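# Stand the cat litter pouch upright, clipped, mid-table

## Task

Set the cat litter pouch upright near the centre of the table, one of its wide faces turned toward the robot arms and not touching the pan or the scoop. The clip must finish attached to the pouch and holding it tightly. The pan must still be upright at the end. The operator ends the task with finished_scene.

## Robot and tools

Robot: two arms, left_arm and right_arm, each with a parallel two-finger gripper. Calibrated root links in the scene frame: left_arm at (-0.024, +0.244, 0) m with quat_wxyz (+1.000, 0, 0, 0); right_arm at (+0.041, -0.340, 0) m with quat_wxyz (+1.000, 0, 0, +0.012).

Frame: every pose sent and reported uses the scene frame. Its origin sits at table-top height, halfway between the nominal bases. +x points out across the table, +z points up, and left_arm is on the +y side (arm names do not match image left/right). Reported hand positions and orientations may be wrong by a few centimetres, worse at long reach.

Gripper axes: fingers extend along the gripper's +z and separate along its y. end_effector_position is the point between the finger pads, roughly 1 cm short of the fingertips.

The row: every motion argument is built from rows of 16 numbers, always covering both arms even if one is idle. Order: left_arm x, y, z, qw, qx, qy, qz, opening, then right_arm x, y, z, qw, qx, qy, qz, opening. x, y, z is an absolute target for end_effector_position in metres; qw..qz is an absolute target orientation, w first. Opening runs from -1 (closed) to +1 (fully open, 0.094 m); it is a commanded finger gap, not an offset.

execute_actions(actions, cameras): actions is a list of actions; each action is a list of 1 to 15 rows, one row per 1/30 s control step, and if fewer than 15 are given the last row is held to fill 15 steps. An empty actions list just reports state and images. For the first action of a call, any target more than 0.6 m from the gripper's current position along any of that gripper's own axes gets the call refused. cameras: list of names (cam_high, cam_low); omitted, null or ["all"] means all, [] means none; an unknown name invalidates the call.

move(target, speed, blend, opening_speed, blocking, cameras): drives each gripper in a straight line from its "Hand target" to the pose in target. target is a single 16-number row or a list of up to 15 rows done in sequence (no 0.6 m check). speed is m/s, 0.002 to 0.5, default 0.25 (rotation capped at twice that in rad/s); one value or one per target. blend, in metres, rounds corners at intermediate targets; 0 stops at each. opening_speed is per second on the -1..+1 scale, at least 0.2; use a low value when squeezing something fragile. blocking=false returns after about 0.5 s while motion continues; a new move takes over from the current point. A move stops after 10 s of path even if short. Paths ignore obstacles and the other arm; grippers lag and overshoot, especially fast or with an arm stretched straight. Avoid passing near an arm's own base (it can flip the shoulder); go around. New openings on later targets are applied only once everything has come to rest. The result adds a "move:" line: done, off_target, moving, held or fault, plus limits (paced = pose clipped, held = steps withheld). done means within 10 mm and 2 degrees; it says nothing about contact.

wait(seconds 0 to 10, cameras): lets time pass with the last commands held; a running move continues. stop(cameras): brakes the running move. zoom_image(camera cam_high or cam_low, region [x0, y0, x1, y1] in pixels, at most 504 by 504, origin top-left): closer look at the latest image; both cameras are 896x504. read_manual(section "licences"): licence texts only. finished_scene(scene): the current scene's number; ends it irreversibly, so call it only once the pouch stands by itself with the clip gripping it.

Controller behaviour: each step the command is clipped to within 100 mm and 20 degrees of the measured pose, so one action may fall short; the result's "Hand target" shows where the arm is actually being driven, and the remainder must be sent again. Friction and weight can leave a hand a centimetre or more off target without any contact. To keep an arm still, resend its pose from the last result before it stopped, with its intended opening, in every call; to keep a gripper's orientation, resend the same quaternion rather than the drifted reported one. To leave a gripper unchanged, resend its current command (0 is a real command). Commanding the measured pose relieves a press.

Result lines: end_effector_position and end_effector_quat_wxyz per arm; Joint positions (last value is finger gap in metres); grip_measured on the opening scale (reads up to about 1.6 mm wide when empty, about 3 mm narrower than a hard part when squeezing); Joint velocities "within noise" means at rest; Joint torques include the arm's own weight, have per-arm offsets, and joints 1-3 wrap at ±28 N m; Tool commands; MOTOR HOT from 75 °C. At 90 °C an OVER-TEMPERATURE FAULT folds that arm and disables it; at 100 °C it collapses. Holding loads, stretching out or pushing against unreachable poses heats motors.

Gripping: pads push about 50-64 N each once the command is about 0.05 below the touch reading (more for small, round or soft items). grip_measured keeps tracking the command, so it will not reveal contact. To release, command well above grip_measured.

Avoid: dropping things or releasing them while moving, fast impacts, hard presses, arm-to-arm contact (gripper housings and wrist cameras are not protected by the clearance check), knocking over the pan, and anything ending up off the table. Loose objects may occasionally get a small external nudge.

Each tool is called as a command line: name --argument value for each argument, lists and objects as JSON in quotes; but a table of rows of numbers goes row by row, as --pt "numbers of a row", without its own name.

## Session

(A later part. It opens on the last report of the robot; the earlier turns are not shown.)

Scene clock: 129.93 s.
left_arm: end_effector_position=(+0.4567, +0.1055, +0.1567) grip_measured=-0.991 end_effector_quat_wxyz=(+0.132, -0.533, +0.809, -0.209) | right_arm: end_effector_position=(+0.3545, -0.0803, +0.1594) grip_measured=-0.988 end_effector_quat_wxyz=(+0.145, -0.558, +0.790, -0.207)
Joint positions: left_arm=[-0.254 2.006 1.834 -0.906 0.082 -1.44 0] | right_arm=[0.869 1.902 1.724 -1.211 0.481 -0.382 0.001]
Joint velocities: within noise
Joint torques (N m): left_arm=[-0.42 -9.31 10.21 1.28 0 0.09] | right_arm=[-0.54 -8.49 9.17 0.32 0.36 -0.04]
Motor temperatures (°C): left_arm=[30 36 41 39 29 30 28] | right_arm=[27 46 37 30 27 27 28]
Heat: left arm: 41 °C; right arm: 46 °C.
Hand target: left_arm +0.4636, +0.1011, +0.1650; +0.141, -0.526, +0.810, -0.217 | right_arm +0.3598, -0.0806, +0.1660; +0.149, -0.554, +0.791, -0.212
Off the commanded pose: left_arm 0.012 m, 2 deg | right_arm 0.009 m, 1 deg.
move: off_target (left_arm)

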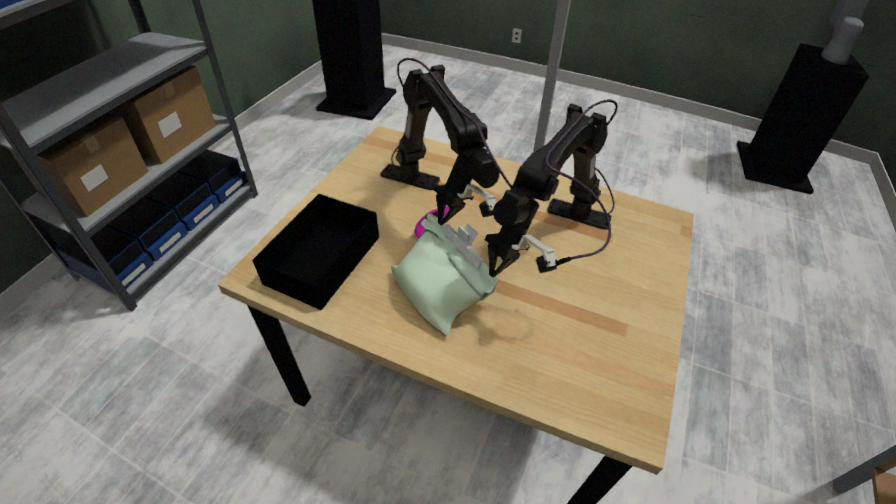

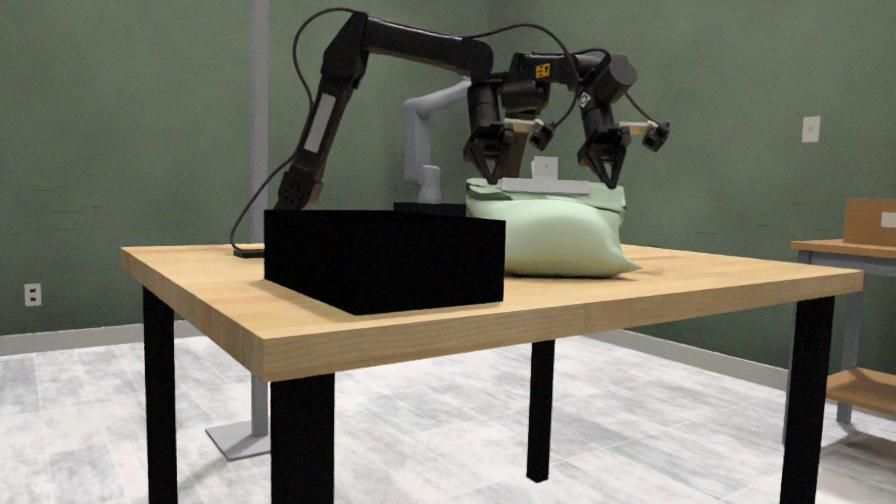

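move --target '[0.4340, 0.1030, 0.2000, 0.0711, -0.5404, 0.8313, -0.1094, -1.0, 0.3300, -0.0785, 0.2010, 0.0749, -0.5687, 0.8122, -0.1069, -1.0]' --speed 0.08

zoom_image --camera "cam_high" --region '[380, 180, 560, 340]'

zoom_image --camera "cam_low" --region '[440, 120, 680, 300]'

Scene clock: 132.60 s.
left_arm: end_effector_position=(+0.4348, +0.1047, +0.1943) grip_measured=-0.992 end_effector_quat_wxyz=(+0.069, -0.541, +0.831, -0.108) | right_arm: end_effector_position=(+0.3286, -0.0804, +0.1930) grip_measured=-0.988 end_effector_quat_wxyz=(+0.070, -0.568, +0.812, -0.112)
Joint positions: left_arm=[-0.283 2.289 2.532 -1.559 0.037 -1.442 0] | right_arm=[0.822 1.972 2.026 -1.54 0.251 -0.386 0.001]
Joint velocities: within noise
Joint torques (N m): left_arm=[-0.39 -10.55 9.14 0.59 -0.06 0.01] | right_arm=[-0.21 -9.13 9.35 0.16 0.03 -0.15]
Motor temperatures (°C): left_arm=[30 37 41 39 29 30 28] | right_arm=[27 46 37 30 27 27 28]
Heat: left arm: 41 °C; right arm: 46 °C.
Hand target: left_arm +0.4339, +0.1031, +0.2000; +0.072, -0.540, +0.831, -0.110 | right_arm +0.3298, -0.0787, +0.2009; +0.075, -0.569, +0.812, -0.107
Off the commanded pose: left_arm 0.006 m, 0 deg | right_arm 0.008 m, 1 deg.
move: done

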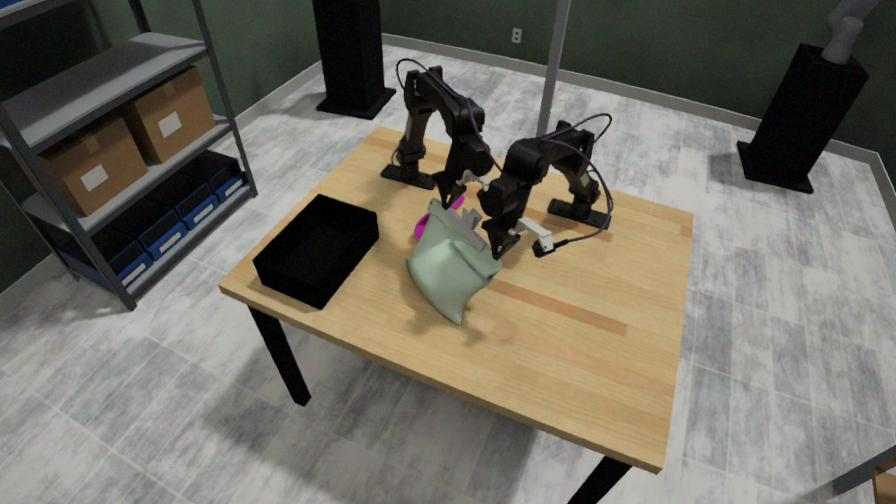

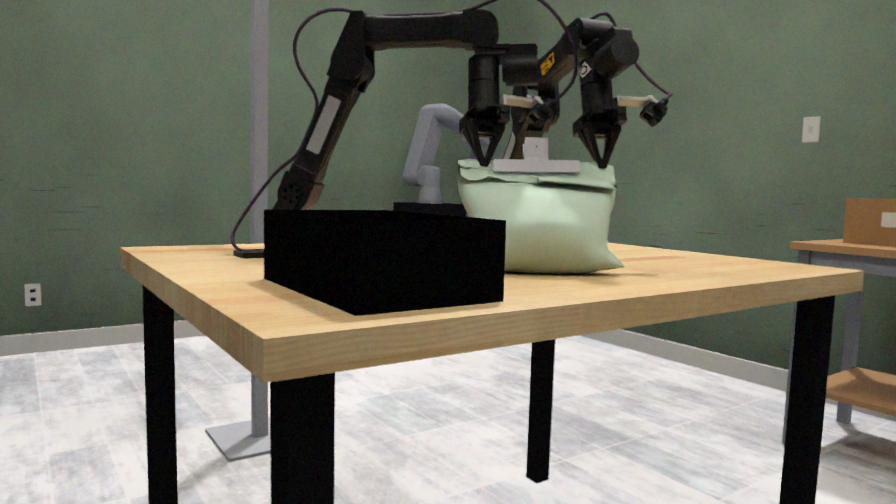

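Scaled by 2.800.

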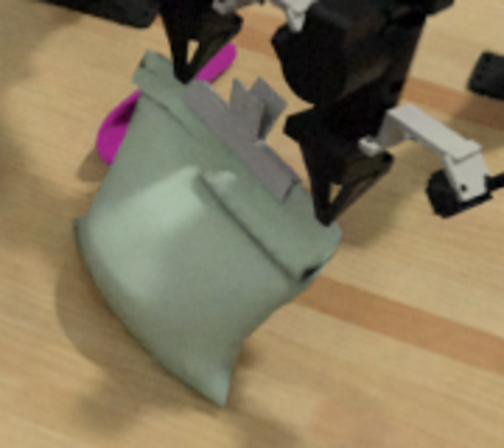

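Scaled by 2.100.

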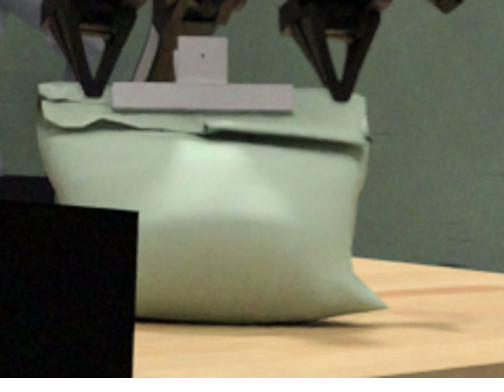

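move --target '[0.4080, 0.1050, 0.2300, 0.0, -0.5451, 0.8385, 0.0, -1.0, 0.3030, -0.0780, 0.2310, 0.0, -0.5736, 0.8192, 0.0, -1.0]' --speed 0.08

zoom_image --camera "cam_high" --region '[380, 180, 560, 340]'

zoom_image --camera "cam_low" --region '[440, 120, 680, 300]'

Scene clock: 134.90 s.
left_arm: end_effector_position=(+0.4175, +0.1033, +0.2074) grip_measured=-0.992 end_effector_quat_wxyz=(+0.076, -0.541, +0.831, -0.100) | right_arm: end_effector_position=(+0.3073, -0.0787, +0.2081) grip_measured=-0.989 end_effector_quat_wxyz=(+0.058, -0.572, +0.818, -0.005)
Joint positions: left_arm=[-0.307 2.22 2.472 -1.572 0.009 -1.463 0] | right_arm=[0.763 1.912 2.026 -1.572 0.031 -0.435 0.001]
Joint velocities: within noise
Joint torques (N m): left_arm=[-0.38 -15.12 5.71 0.71 -0.08 -0.02] | right_arm=[-0.18 -13.72 6.04 0.46 -0.37 -0.13]
Motor temperatures (°C): left_arm=[30 39 41 38 29 30 28] | right_arm=[27 47 38 30 27 27 28]
Heat: left arm: 41 °C; right arm: 47 °C.
Hand target: left_arm +0.4082, +0.1050, +0.2288; +0.089, -0.540, +0.830, -0.111 | right_arm +0.3030, -0.0781, +0.2298; +0.091, -0.572, +0.815, +0.014
Off the commanded pose: left_arm 0.025 m, 14 deg | right_arm 0.023 m, 7 deg.
joint read past its limit (right arm) — joint 4 (wrist pitch), lower limit.
joint sent to its limit (left arm) — joint 4 (wrist pitch), lower limit. The joint targets are off in orientation, not in position.
joint sent to its limit (right arm) — joint 4 (wrist pitch), lower limit. The joint targets are off in orientation, not in position.
move: off_target (left_arm, right_arm)

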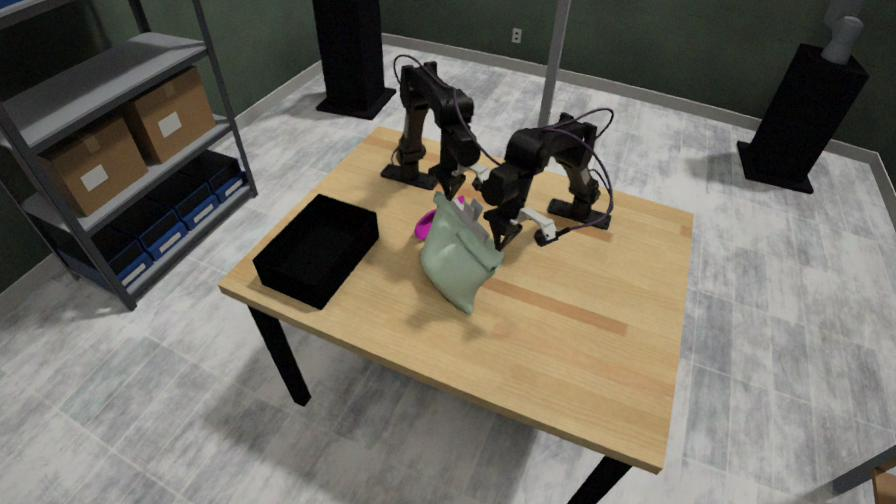

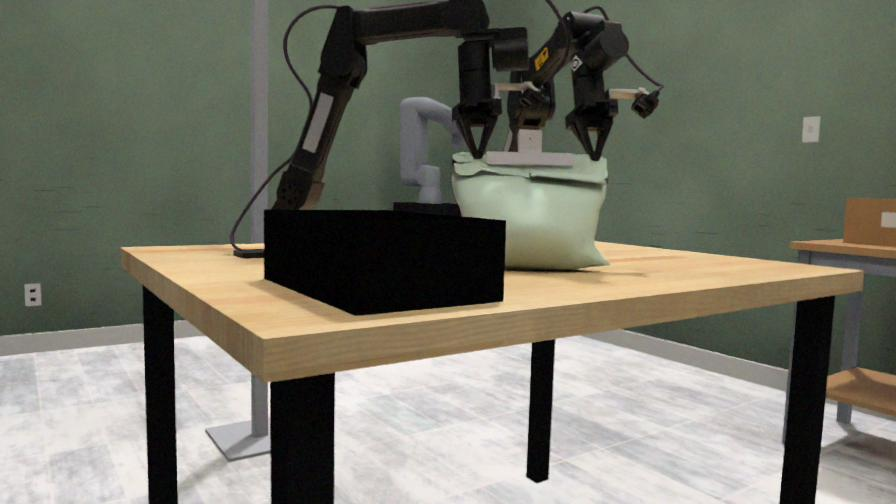

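Scaled by 2.800.

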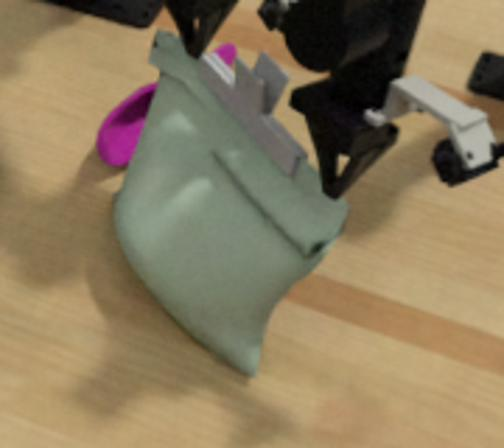

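Scaled by 2.100.

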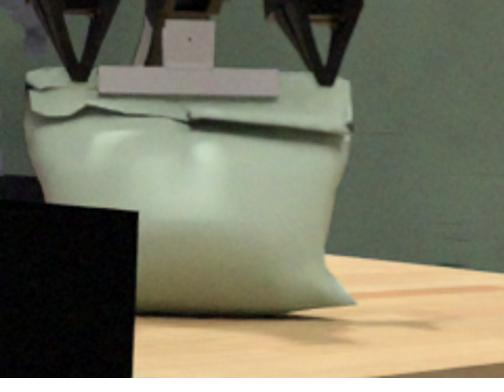

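move --pt "0.4029 0.1174 0.235 0.0758 -0.5757 0.8071 -0.1062 -1.0 0.3089 -0.0736 0.235 0.0794 -0.6036 0.7866 -0.1035 -1.0" --pt "0.3877 0.1307 0.235 0.0803 -0.6104 0.7812 -0.1028 -1.0 0.3111 -0.0679 0.235 0.0839 -0.6373 0.7594 -0.1000 -1.0" --pt "0.3725 0.1431 0.235 0.0847 -0.6438 0.7539 -0.0992 -1.0 0.3135 -0.0613 0.235 0.0882 -0.6698 0.7310 -0.0962 -1.0" --pt "0.3568 0.1549 0.235 0.0890 -0.6761 0.7251 -0.0954 -1.0 0.3162 -0.0539 0.235 0.0923 -0.7010 0.7010 -0.0923 -1.0" --pt "0.3411 0.1658 0.235 0.0931 -0.7072 0.6949 -0.0915 -1.0 0.3189 -0.0458 0.235 0.0962 -0.7310 0.6698 -0.0882 -1.0" --speed 0.08 --blend 0.01

zoom_image --camera "cam_high" --region '[380, 160, 580, 340]'

zoom_image --camera "cam_low" --region '[440, 120, 680, 300]'

Scene clock: 140.90 s.
left_arm: end_effector_position=(+0.3408, +0.1588, +0.2146) grip_measured=-0.992 end_effector_quat_wxyz=(-0.066, +0.704, -0.704, +0.066) | right_arm: end_effector_position=(+0.3167, -0.0581, +0.2222) grip_measured=-0.988 end_effector_quat_wxyz=(-0.088, +0.728, -0.674, +0.092)
Joint positions: left_arm=[-0.255 1.85 1.959 -1.498 -0.047 -1.821 0] | right_arm=[0.857 1.963 2.135 -1.575 0.194 -0.783 0.001]
Joint velocities: within noise
Joint torques (N m): left_arm=[0.46 -12.62 6.08 0.97 -0.32 -0.06] | right_arm=[1.24 -9.29 9.29 0.58 0.04 -0.14]
Motor temperatures (°C): left_arm=[30 44 40 37 29 30 28] | right_arm=[27 47 38 30 27 27 28]
Heat: left arm: 44 °C; right arm: 47 °C.
Hand target: left_arm +0.3406, +0.1657, +0.2347; -0.093, +0.707, -0.695, +0.091 | right_arm +0.3186, -0.0464, +0.2345; -0.117, +0.731, -0.667, +0.088
Off the commanded pose: left_arm 0.022 m, 4 deg | right_arm 0.018 m, 1 deg.
joint read past its limit (right arm) — joint 4 (wrist pitch), lower limit.
joint sent to its limit (right arm) — joint 4 (wrist pitch), lower limit. The joint targets still meet the commanded pose.
move: off_target (left_arm, right_arm)

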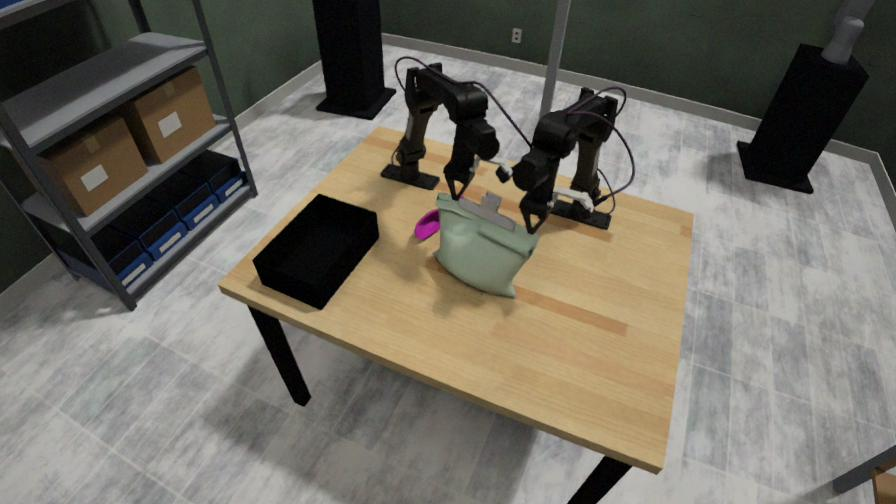

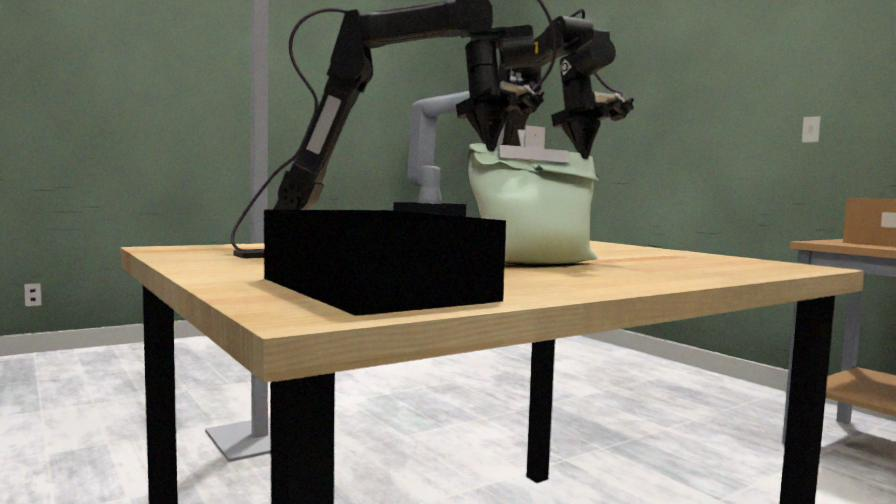

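Scaled by 2.520.

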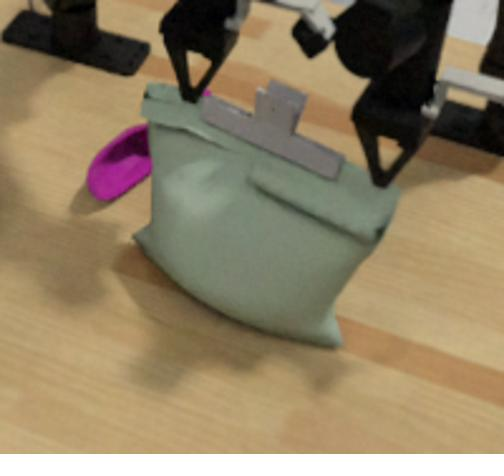

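Scaled by 2.100.

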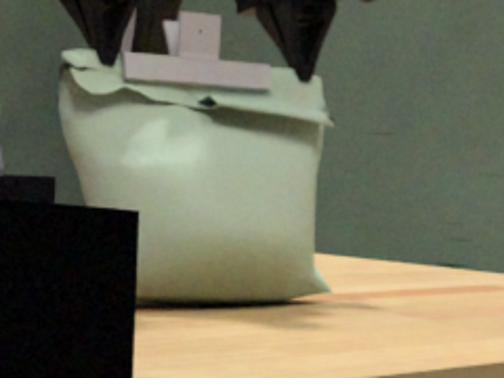

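move --pt "0.3270 0.1810 0.235 0.0931 -0.7072 0.6949 -0.0915 -1.0 0.3050 -0.0310 0.235 0.0962 -0.7310 0.6698 -0.0882 -1.0" --pt "0.3270 0.1810 0.220 0.0622 -0.7106 0.6982 -0.0611 -1.0 0.3050 -0.0310 0.215 0.0643 -0.7345 0.6730 -0.0589 -1.0" --speed '[0.08, 0.04]' --blend 0.005

zoom_image --camera "cam_low" --region '[440, 120, 680, 300]'

Scene clock: 144.43 s.
left_arm: end_effector_position=(+0.3239, +0.1775, +0.2120) grip_measured=-0.992 end_effector_quat_wxyz=(-0.056, +0.709, -0.701, +0.056) | right_arm: end_effector_position=(+0.2991, -0.0388, +0.2124) grip_measured=-0.988 end_effector_quat_wxyz=(-0.078, +0.735, -0.670, +0.065)
Joint positions: left_arm=[-0.209 1.788 1.875 -1.502 -0.035 -1.789 0] | right_arm=[0.9 1.988 2.141 -1.578 0.143 -0.751 0.001]
Joint velocities: within noise
Joint torques (N m): left_arm=[0.94 -7.15 9.2 0.55 -0.05 0.05] | right_arm=[-0.54 -8.49 8.05 0.62 -0.1 -0.09]
Motor temperatures (°C): left_arm=[30 44 39 37 29 30 28] | right_arm=[27 47 38 30 27 27 28]
Heat: left arm: 44 °C; right arm: 47 °C.
Hand target: left_arm +0.3268, +0.1810, +0.2199; -0.062, +0.711, -0.698, +0.061 | right_arm +0.3050, -0.0313, +0.2146; -0.092, +0.734, -0.670, +0.058
Off the commanded pose: left_arm 0.009 m, 1 deg | right_arm 0.010 m, 2 deg.
joint read past its limit (right arm) — joint 4 (wrist pitch), lower limit.
joint sent to its limit (right arm) — joint 4 (wrist pitch), lower limit. The joint targets are off in orientation, not in position.
move: done

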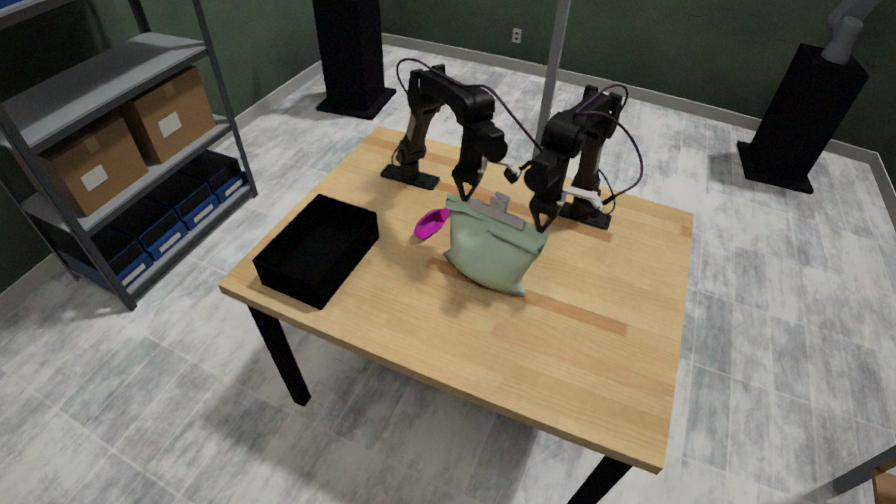

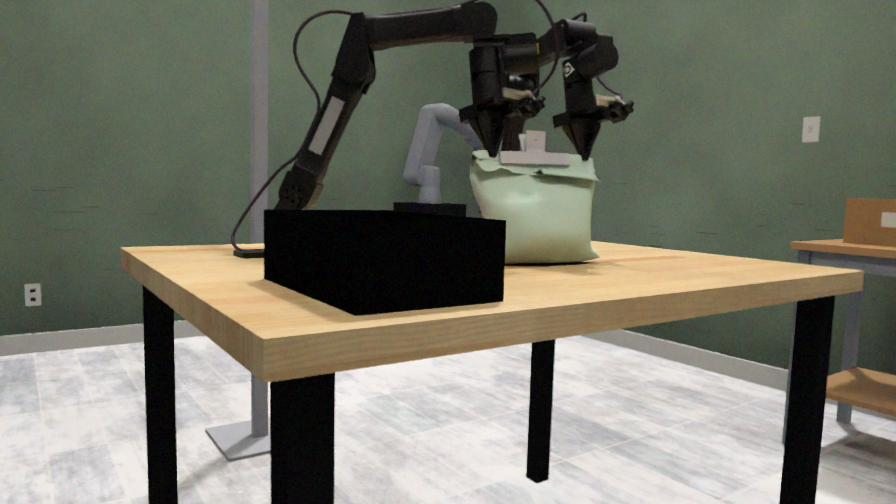

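Scaled by 2.100.

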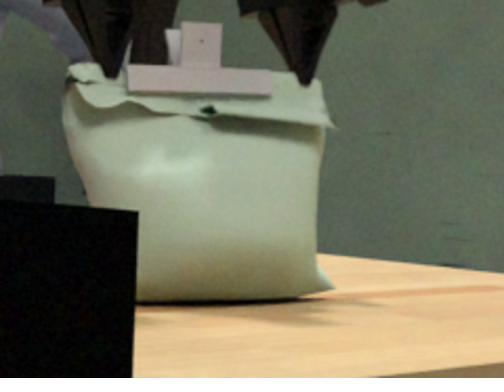

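move --target '[0.3600, 0.1810, 0.212, 0.0311, -0.7126, 0.7002, -0.0306, -1.0, 0.3380, -0.0310, 0.210, 0.0321, -0.7366, 0.6749, -0.0295, -1.0]' --speed 0.04

zoom_image --camera "cam_low" --region '[440, 120, 680, 300]'

zoom_image --camera "cam_high" --region '[380, 160, 580, 340]'

Scene clock: 146.73 s.
left_arm: end_effector_position=(+0.3537, +0.1766, +0.2087) grip_measured=-0.992 end_effector_quat_wxyz=(-0.039, +0.709, -0.702, +0.047) | right_arm: end_effector_position=(+0.3327, -0.0411, +0.2111) grip_measured=-0.988 end_effector_quat_wxyz=(-0.087, +0.734, -0.672, +0.044)
Joint positions: left_arm=[-0.185 1.955 2.088 -1.583 -0.011 -1.765 0] | right_arm=[0.808 2.061 2.244 -1.579 0.088 -0.835 0.001]
Joint velocities: within noise
Joint torques (N m): left_arm=[0.95 -7.76 8.54 0.6 -0.08 0.07] | right_arm=[-0.64 -8.25 7.98 0.62 -0.27 -0.08]
Motor temperatures (°C): left_arm=[30 43 40 37 29 30 28] | right_arm=[27 47 38 30 27 27 28]
Heat: left arm: 43 °C; right arm: 47 °C.
Hand target: left_arm +0.3597, +0.1810, +0.2116; -0.045, +0.712, -0.699, +0.051 | right_arm +0.3377, -0.0313, +0.2095; -0.098, +0.735, -0.670, +0.032
Off the commanded pose: left_arm 0.008 m, 2 deg | right_arm 0.011 m, 7 deg.
joint read past its limit (right arm) — joint 4 (wrist pitch), lower limit.
joint sent to its limit (left arm) — joint 4 (wrist pitch), lower limit. The joint targets are off in orientation, not in position.
joint sent to its limit (right arm) — joint 4 (wrist pitch), lower limit. The joint targets are off in orientation, not in position.
move: off_target (right_arm)

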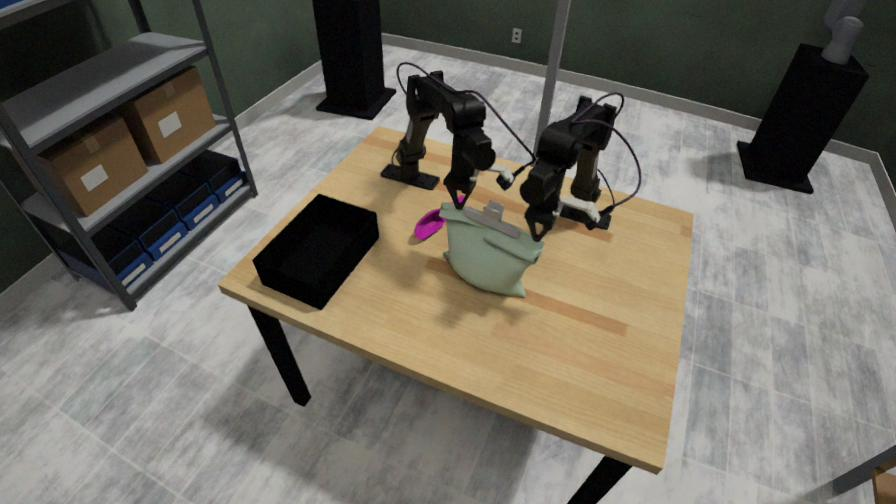

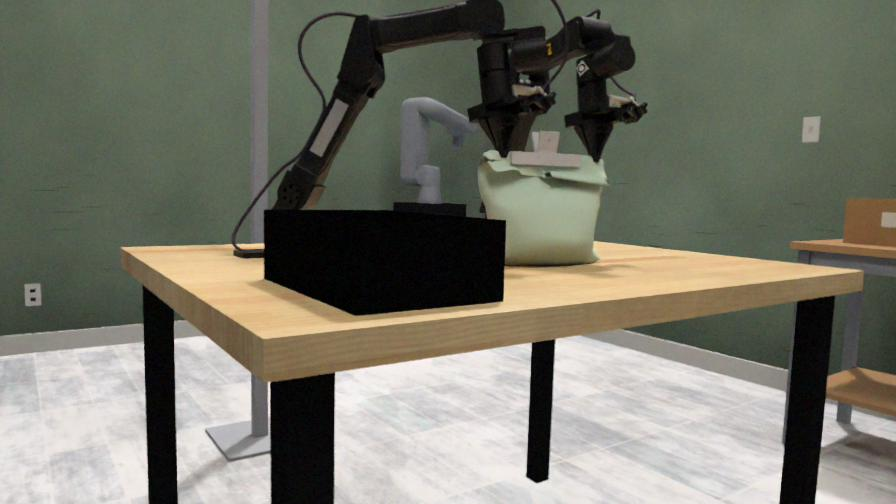

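Scaled by 2.100.

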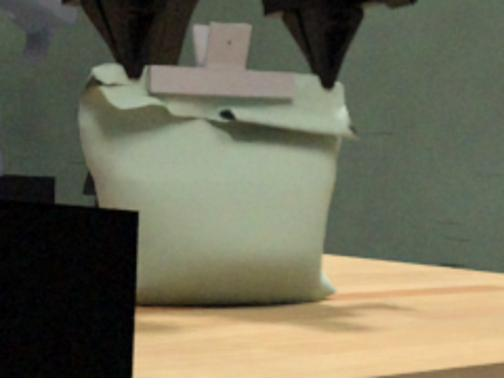

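Scaled by 2.520.

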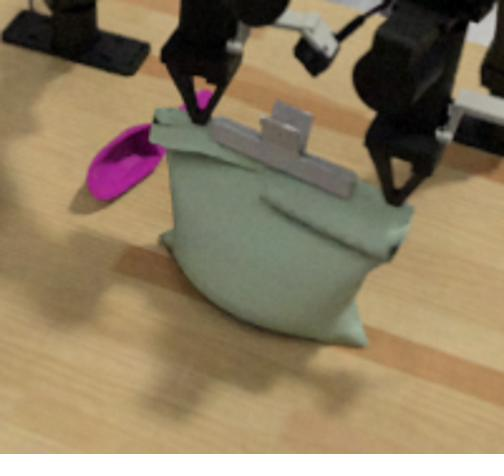

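move --target '[0.3750, 0.1810, 0.208, 0.0311, -0.7126, 0.7002, -0.0306, -1.0, 0.3530, -0.0310, 0.206, 0.0643, -0.7345, 0.6730, -0.0589, -1.0]' --speed 0.04

zoom_image --camera "cam_low" --region '[440, 120, 680, 300]'

zoom_image --camera "cam_high" --region '[380, 160, 580, 340]'

Scene clock: 148.43 s.
left_arm: end_effector_position=(+0.3668, +0.1763, +0.2065) grip_measured=-0.992 end_effector_quat_wxyz=(-0.039, +0.709, -0.702, +0.050) | right_arm: end_effector_position=(+0.3457, -0.0406, +0.2088) grip_measured=-0.988 end_effector_quat_wxyz=(-0.089, +0.733, -0.671, +0.067)
Joint positions: left_arm=[-0.178 2.008 2.154 -1.59 -0.008 -1.758 0] | right_arm=[0.805 2.102 2.293 -1.584 0.133 -0.843 0.001]
Joint velocities: within noise
Joint torques (N m): left_arm=[0.88 -7.88 8.64 0.71 -0.09 0.05] | right_arm=[-0.51 -8.47 7.79 0.7 -0.12 -0.1]
Motor temperatures (°C): left_arm=[30 42 40 37 29 30 28] | right_arm=[27 46 38 30 27 27 28]
Heat: left arm: 42 °C; right arm: 46 °C.
Hand target: left_arm +0.3745, +0.1810, +0.2075; -0.047, +0.711, -0.699, +0.054 | right_arm +0.3528, -0.0314, +0.2056; -0.099, +0.734, -0.670, +0.060
Off the commanded pose: left_arm 0.010 m, 2 deg | right_arm 0.012 m, 3 deg.
joint read past its limit (left arm) — joint 4 (wrist pitch), lower limit.
joint read past its limit (right arm) — joint 4 (wrist pitch), lower limit.
joint sent to its limit (left arm) — joint 4 (wrist pitch), lower limit. The joint targets are off in orientation, not in position.
joint sent to its limit (right arm) — joint 4 (wrist pitch), lower limit. The joint targets are off in orientation, not in position.
move: off_target (right_arm)

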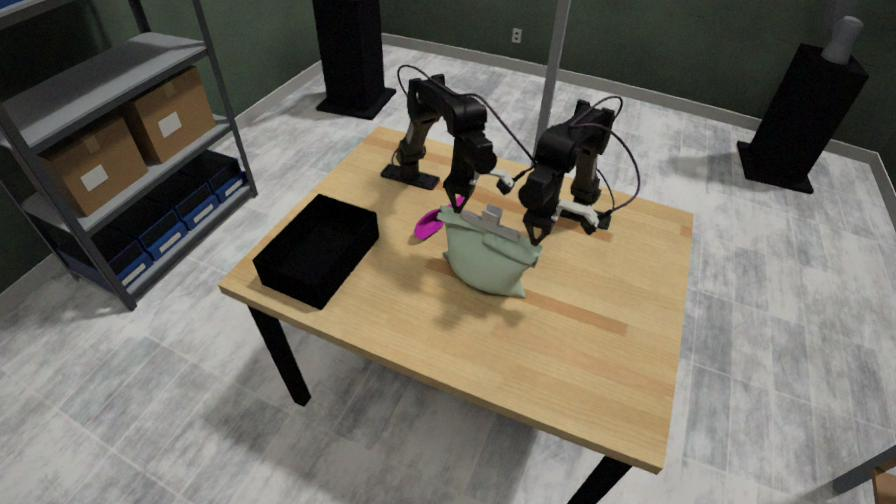

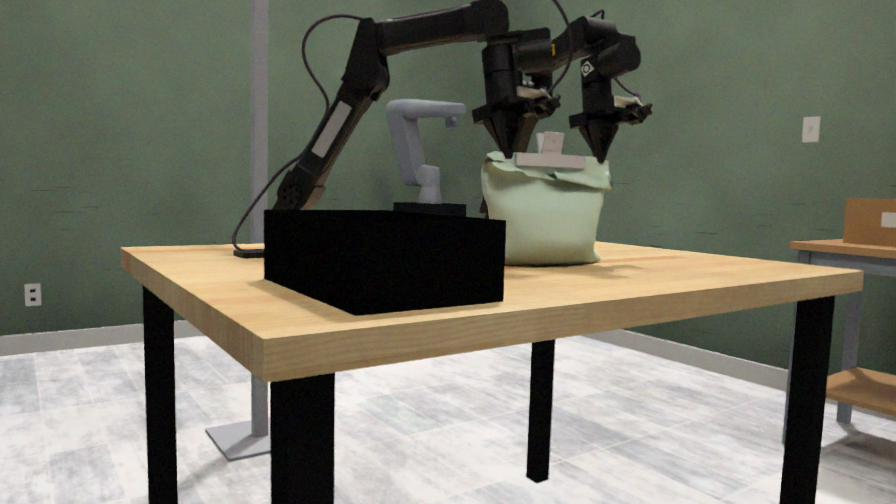

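Scaled by 2.100.

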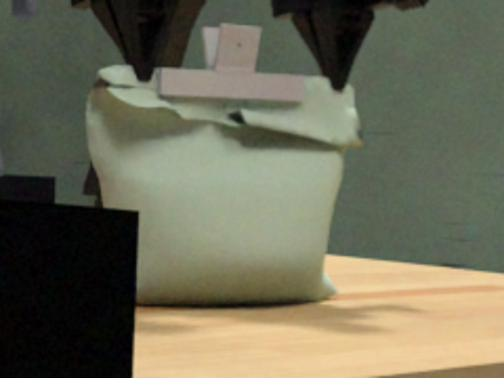

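Scaled by 2.520.

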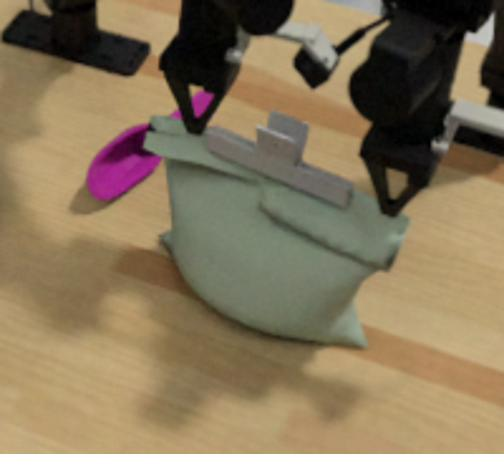

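move --target '[0.3745, 0.1810, 0.2075, 0.0311, -0.7126, 0.7002, -0.0306, 0.0, 0.3528, -0.0314, 0.2056, 0.0643, -0.7345, 0.6730, -0.0589, 0.0]' --speed 0.04 --opening_speed 0.5

zoom_image --camera "cam_low" --region '[440, 120, 680, 300]'

zoom_image --camera "cam_high" --region '[380, 160, 580, 340]'

Scene clock: 150.77 s.
left_arm: end_effector_position=(+0.3671, +0.1782, +0.2065) grip_measured=-0.001 end_effector_quat_wxyz=(-0.039, +0.711, -0.700, +0.050) | right_arm: end_effector_position=(+0.3478, -0.0383, +0.2068) grip_measured=-0.002 end_effector_quat_wxyz=(-0.091, +0.734, -0.670, +0.067)
Joint positions: left_arm=[-0.172 2.008 2.154 -1.59 -0.006 -1.758 0.047] | right_arm=[0.805 2.108 2.293 -1.573 0.132 -0.845 0.047]
Joint velocities: within noise
Joint torques (N m): left_arm=[0.46 -7.72 8.35 0.69 -0.12 0.02] | right_arm=[-0.57 -8.94 7.62 0.56 -0.13 -0.06]
Motor temperatures (°C): left_arm=[30 42 39 36 29 30 28] | right_arm=[27 46 38 30 27 27 28]
Heat: left arm: 42 °C; right arm: 46 °C.
Hand target: left_arm +0.3741, +0.1811, +0.2071; -0.047, +0.711, -0.699, +0.053 | right_arm +0.3526, -0.0317, +0.2052; -0.098, +0.734, -0.670, +0.060
Off the commanded pose: left_arm 0.008 m, 2 deg | right_arm 0.009 m, 3 deg.
joint read past its limit (left arm) — joint 4 (wrist pitch), lower limit.
joint read past its limit (right arm) — joint 4 (wrist pitch), lower limit.
joint sent to its limit (left arm) — joint 4 (wrist pitch), lower limit. The joint targets are off in orientation, not in position.
joint sent to its limit (right arm) — joint 4 (wrist pitch), lower limit. The joint targets are off in orientation, not in position.
move: off_target (right_arm)

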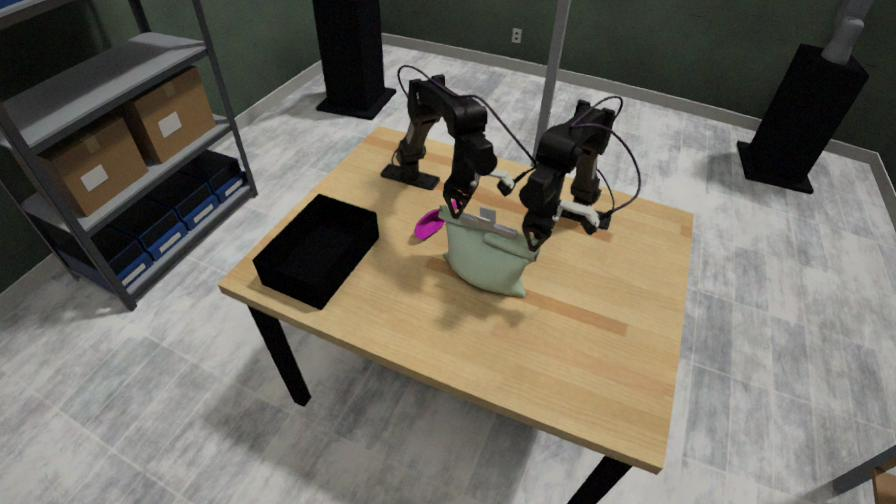

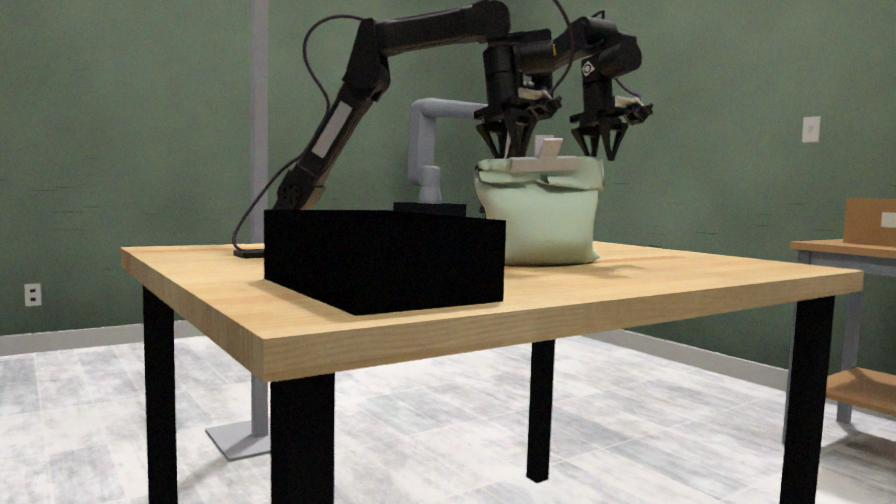

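Scaled by 2.100.

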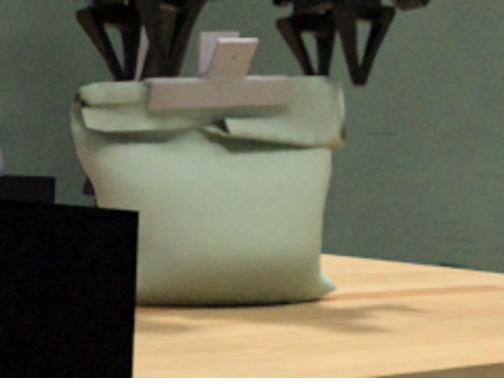

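Scaled by 2.520.

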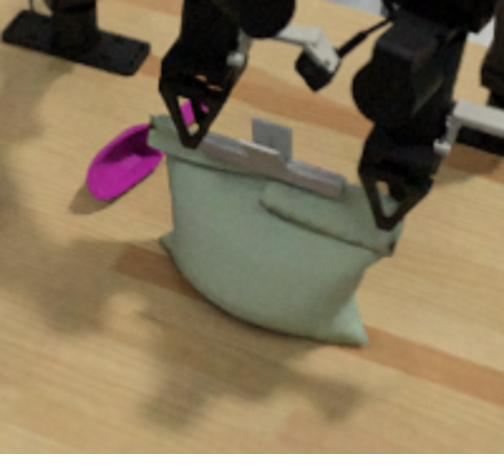

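move --target '[0.3745, 0.1810, 0.2060, 0.0311, -0.7126, 0.7002, -0.0306, -1.0, 0.3528, -0.0314, 0.2046, 0.0643, -0.7345, 0.6730, -0.0589, -1.0]' --speed 0.04 --opening_speed 0.6

zoom_image --camera "cam_low" --region '[440, 120, 680, 300]'

Scene clock: 153.17 s.
left_arm: end_effector_position=(+0.3671, +0.1782, +0.2065) grip_measured=-0.992 end_effector_quat_wxyz=(-0.039, +0.711, -0.700, +0.050) | right_arm: end_effector_position=(+0.3479, -0.0382, +0.2068) grip_measured=-0.992 end_effector_quat_wxyz=(-0.091, +0.734, -0.670, +0.067)
Joint positions: left_arm=[-0.172 2.008 2.154 -1.59 -0.006 -1.757 0] | right_arm=[0.805 2.108 2.293 -1.573 0.132 -0.845 0]
Joint velocities: within noise
Joint torques (N m): left_arm=[0.5 -7.68 8.06 0.7 -0.1 0.06] | right_arm=[-0.14 -9.02 7.42 0.52 -0.07 -0.01]
Motor temperatures (°C): left_arm=[30 41 39 36 29 30 28] | right_arm=[27 46 38 30 27 27 28]
Heat: left arm: 41 °C; right arm: 46 °C.
Hand target: left_arm +0.3742, +0.1810, +0.2056; -0.045, +0.712, -0.699, +0.051 | right_arm +0.3526, -0.0318, +0.2042; -0.097, +0.734, -0.670, +0.060
Off the commanded pose: left_arm 0.008 m, 2 deg | right_arm 0.009 m, 3 deg.
joint read past its limit (left arm) — joint 4 (wrist pitch), lower limit.
joint read past its limit (right arm) — joint 4 (wrist pitch), lower limit.
joint sent to its limit (left arm) — joint 4 (wrist pitch), lower limit. The joint targets are off in orientation, not in position.
joint sent to its limit (right arm) — joint 4 (wrist pitch), lower limit. The joint targets are off in orientation, not in position.
move: off_target (right_arm)

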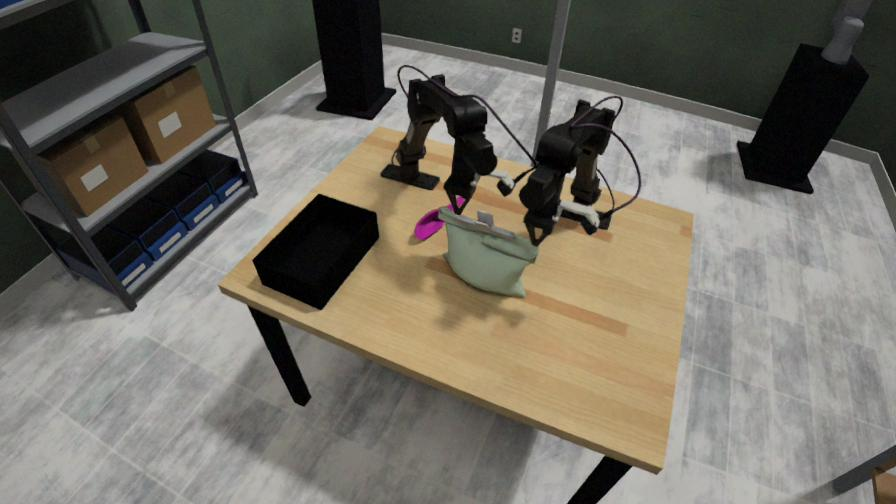

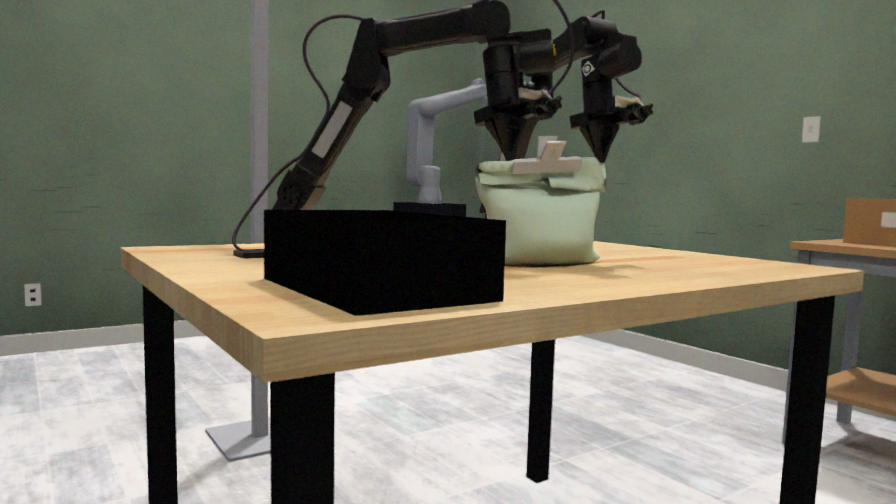

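Scaled by 2.100.

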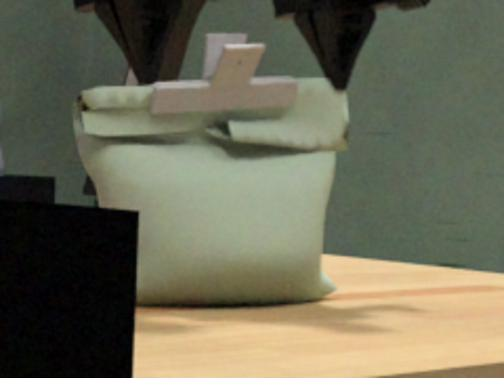

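zoom_image --camera "cam_low" --region '[465, 140, 565, 200]'

zoom_image --camera "cam_low" --region '[540, 130, 640, 200]'

zoom_image --camera "cam_high" --region '[430, 190, 500, 250]'

zoom_image --camera "cam_high" --region '[490, 205, 560, 265]'

Scaled by 5.040.

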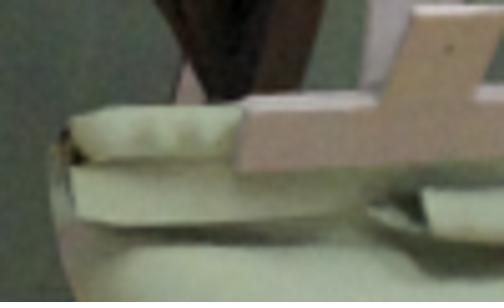

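Scaled by 5.040.

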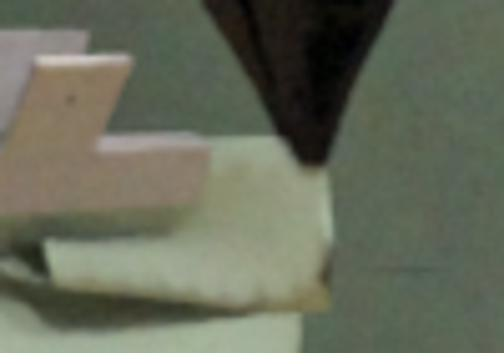

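Scaled by 7.200.

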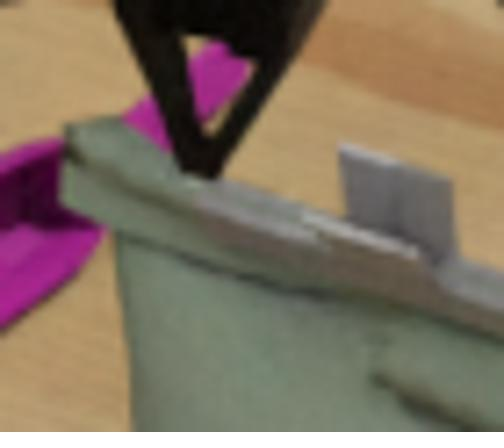

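Scaled by 7.200.

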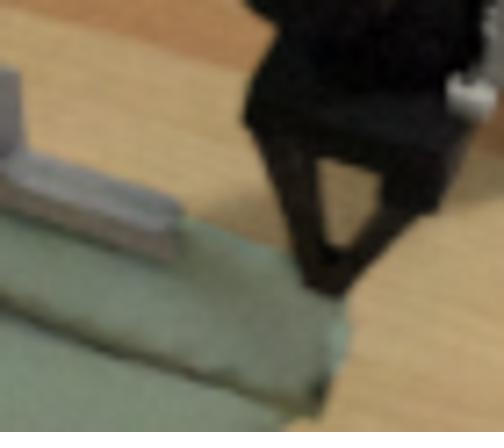

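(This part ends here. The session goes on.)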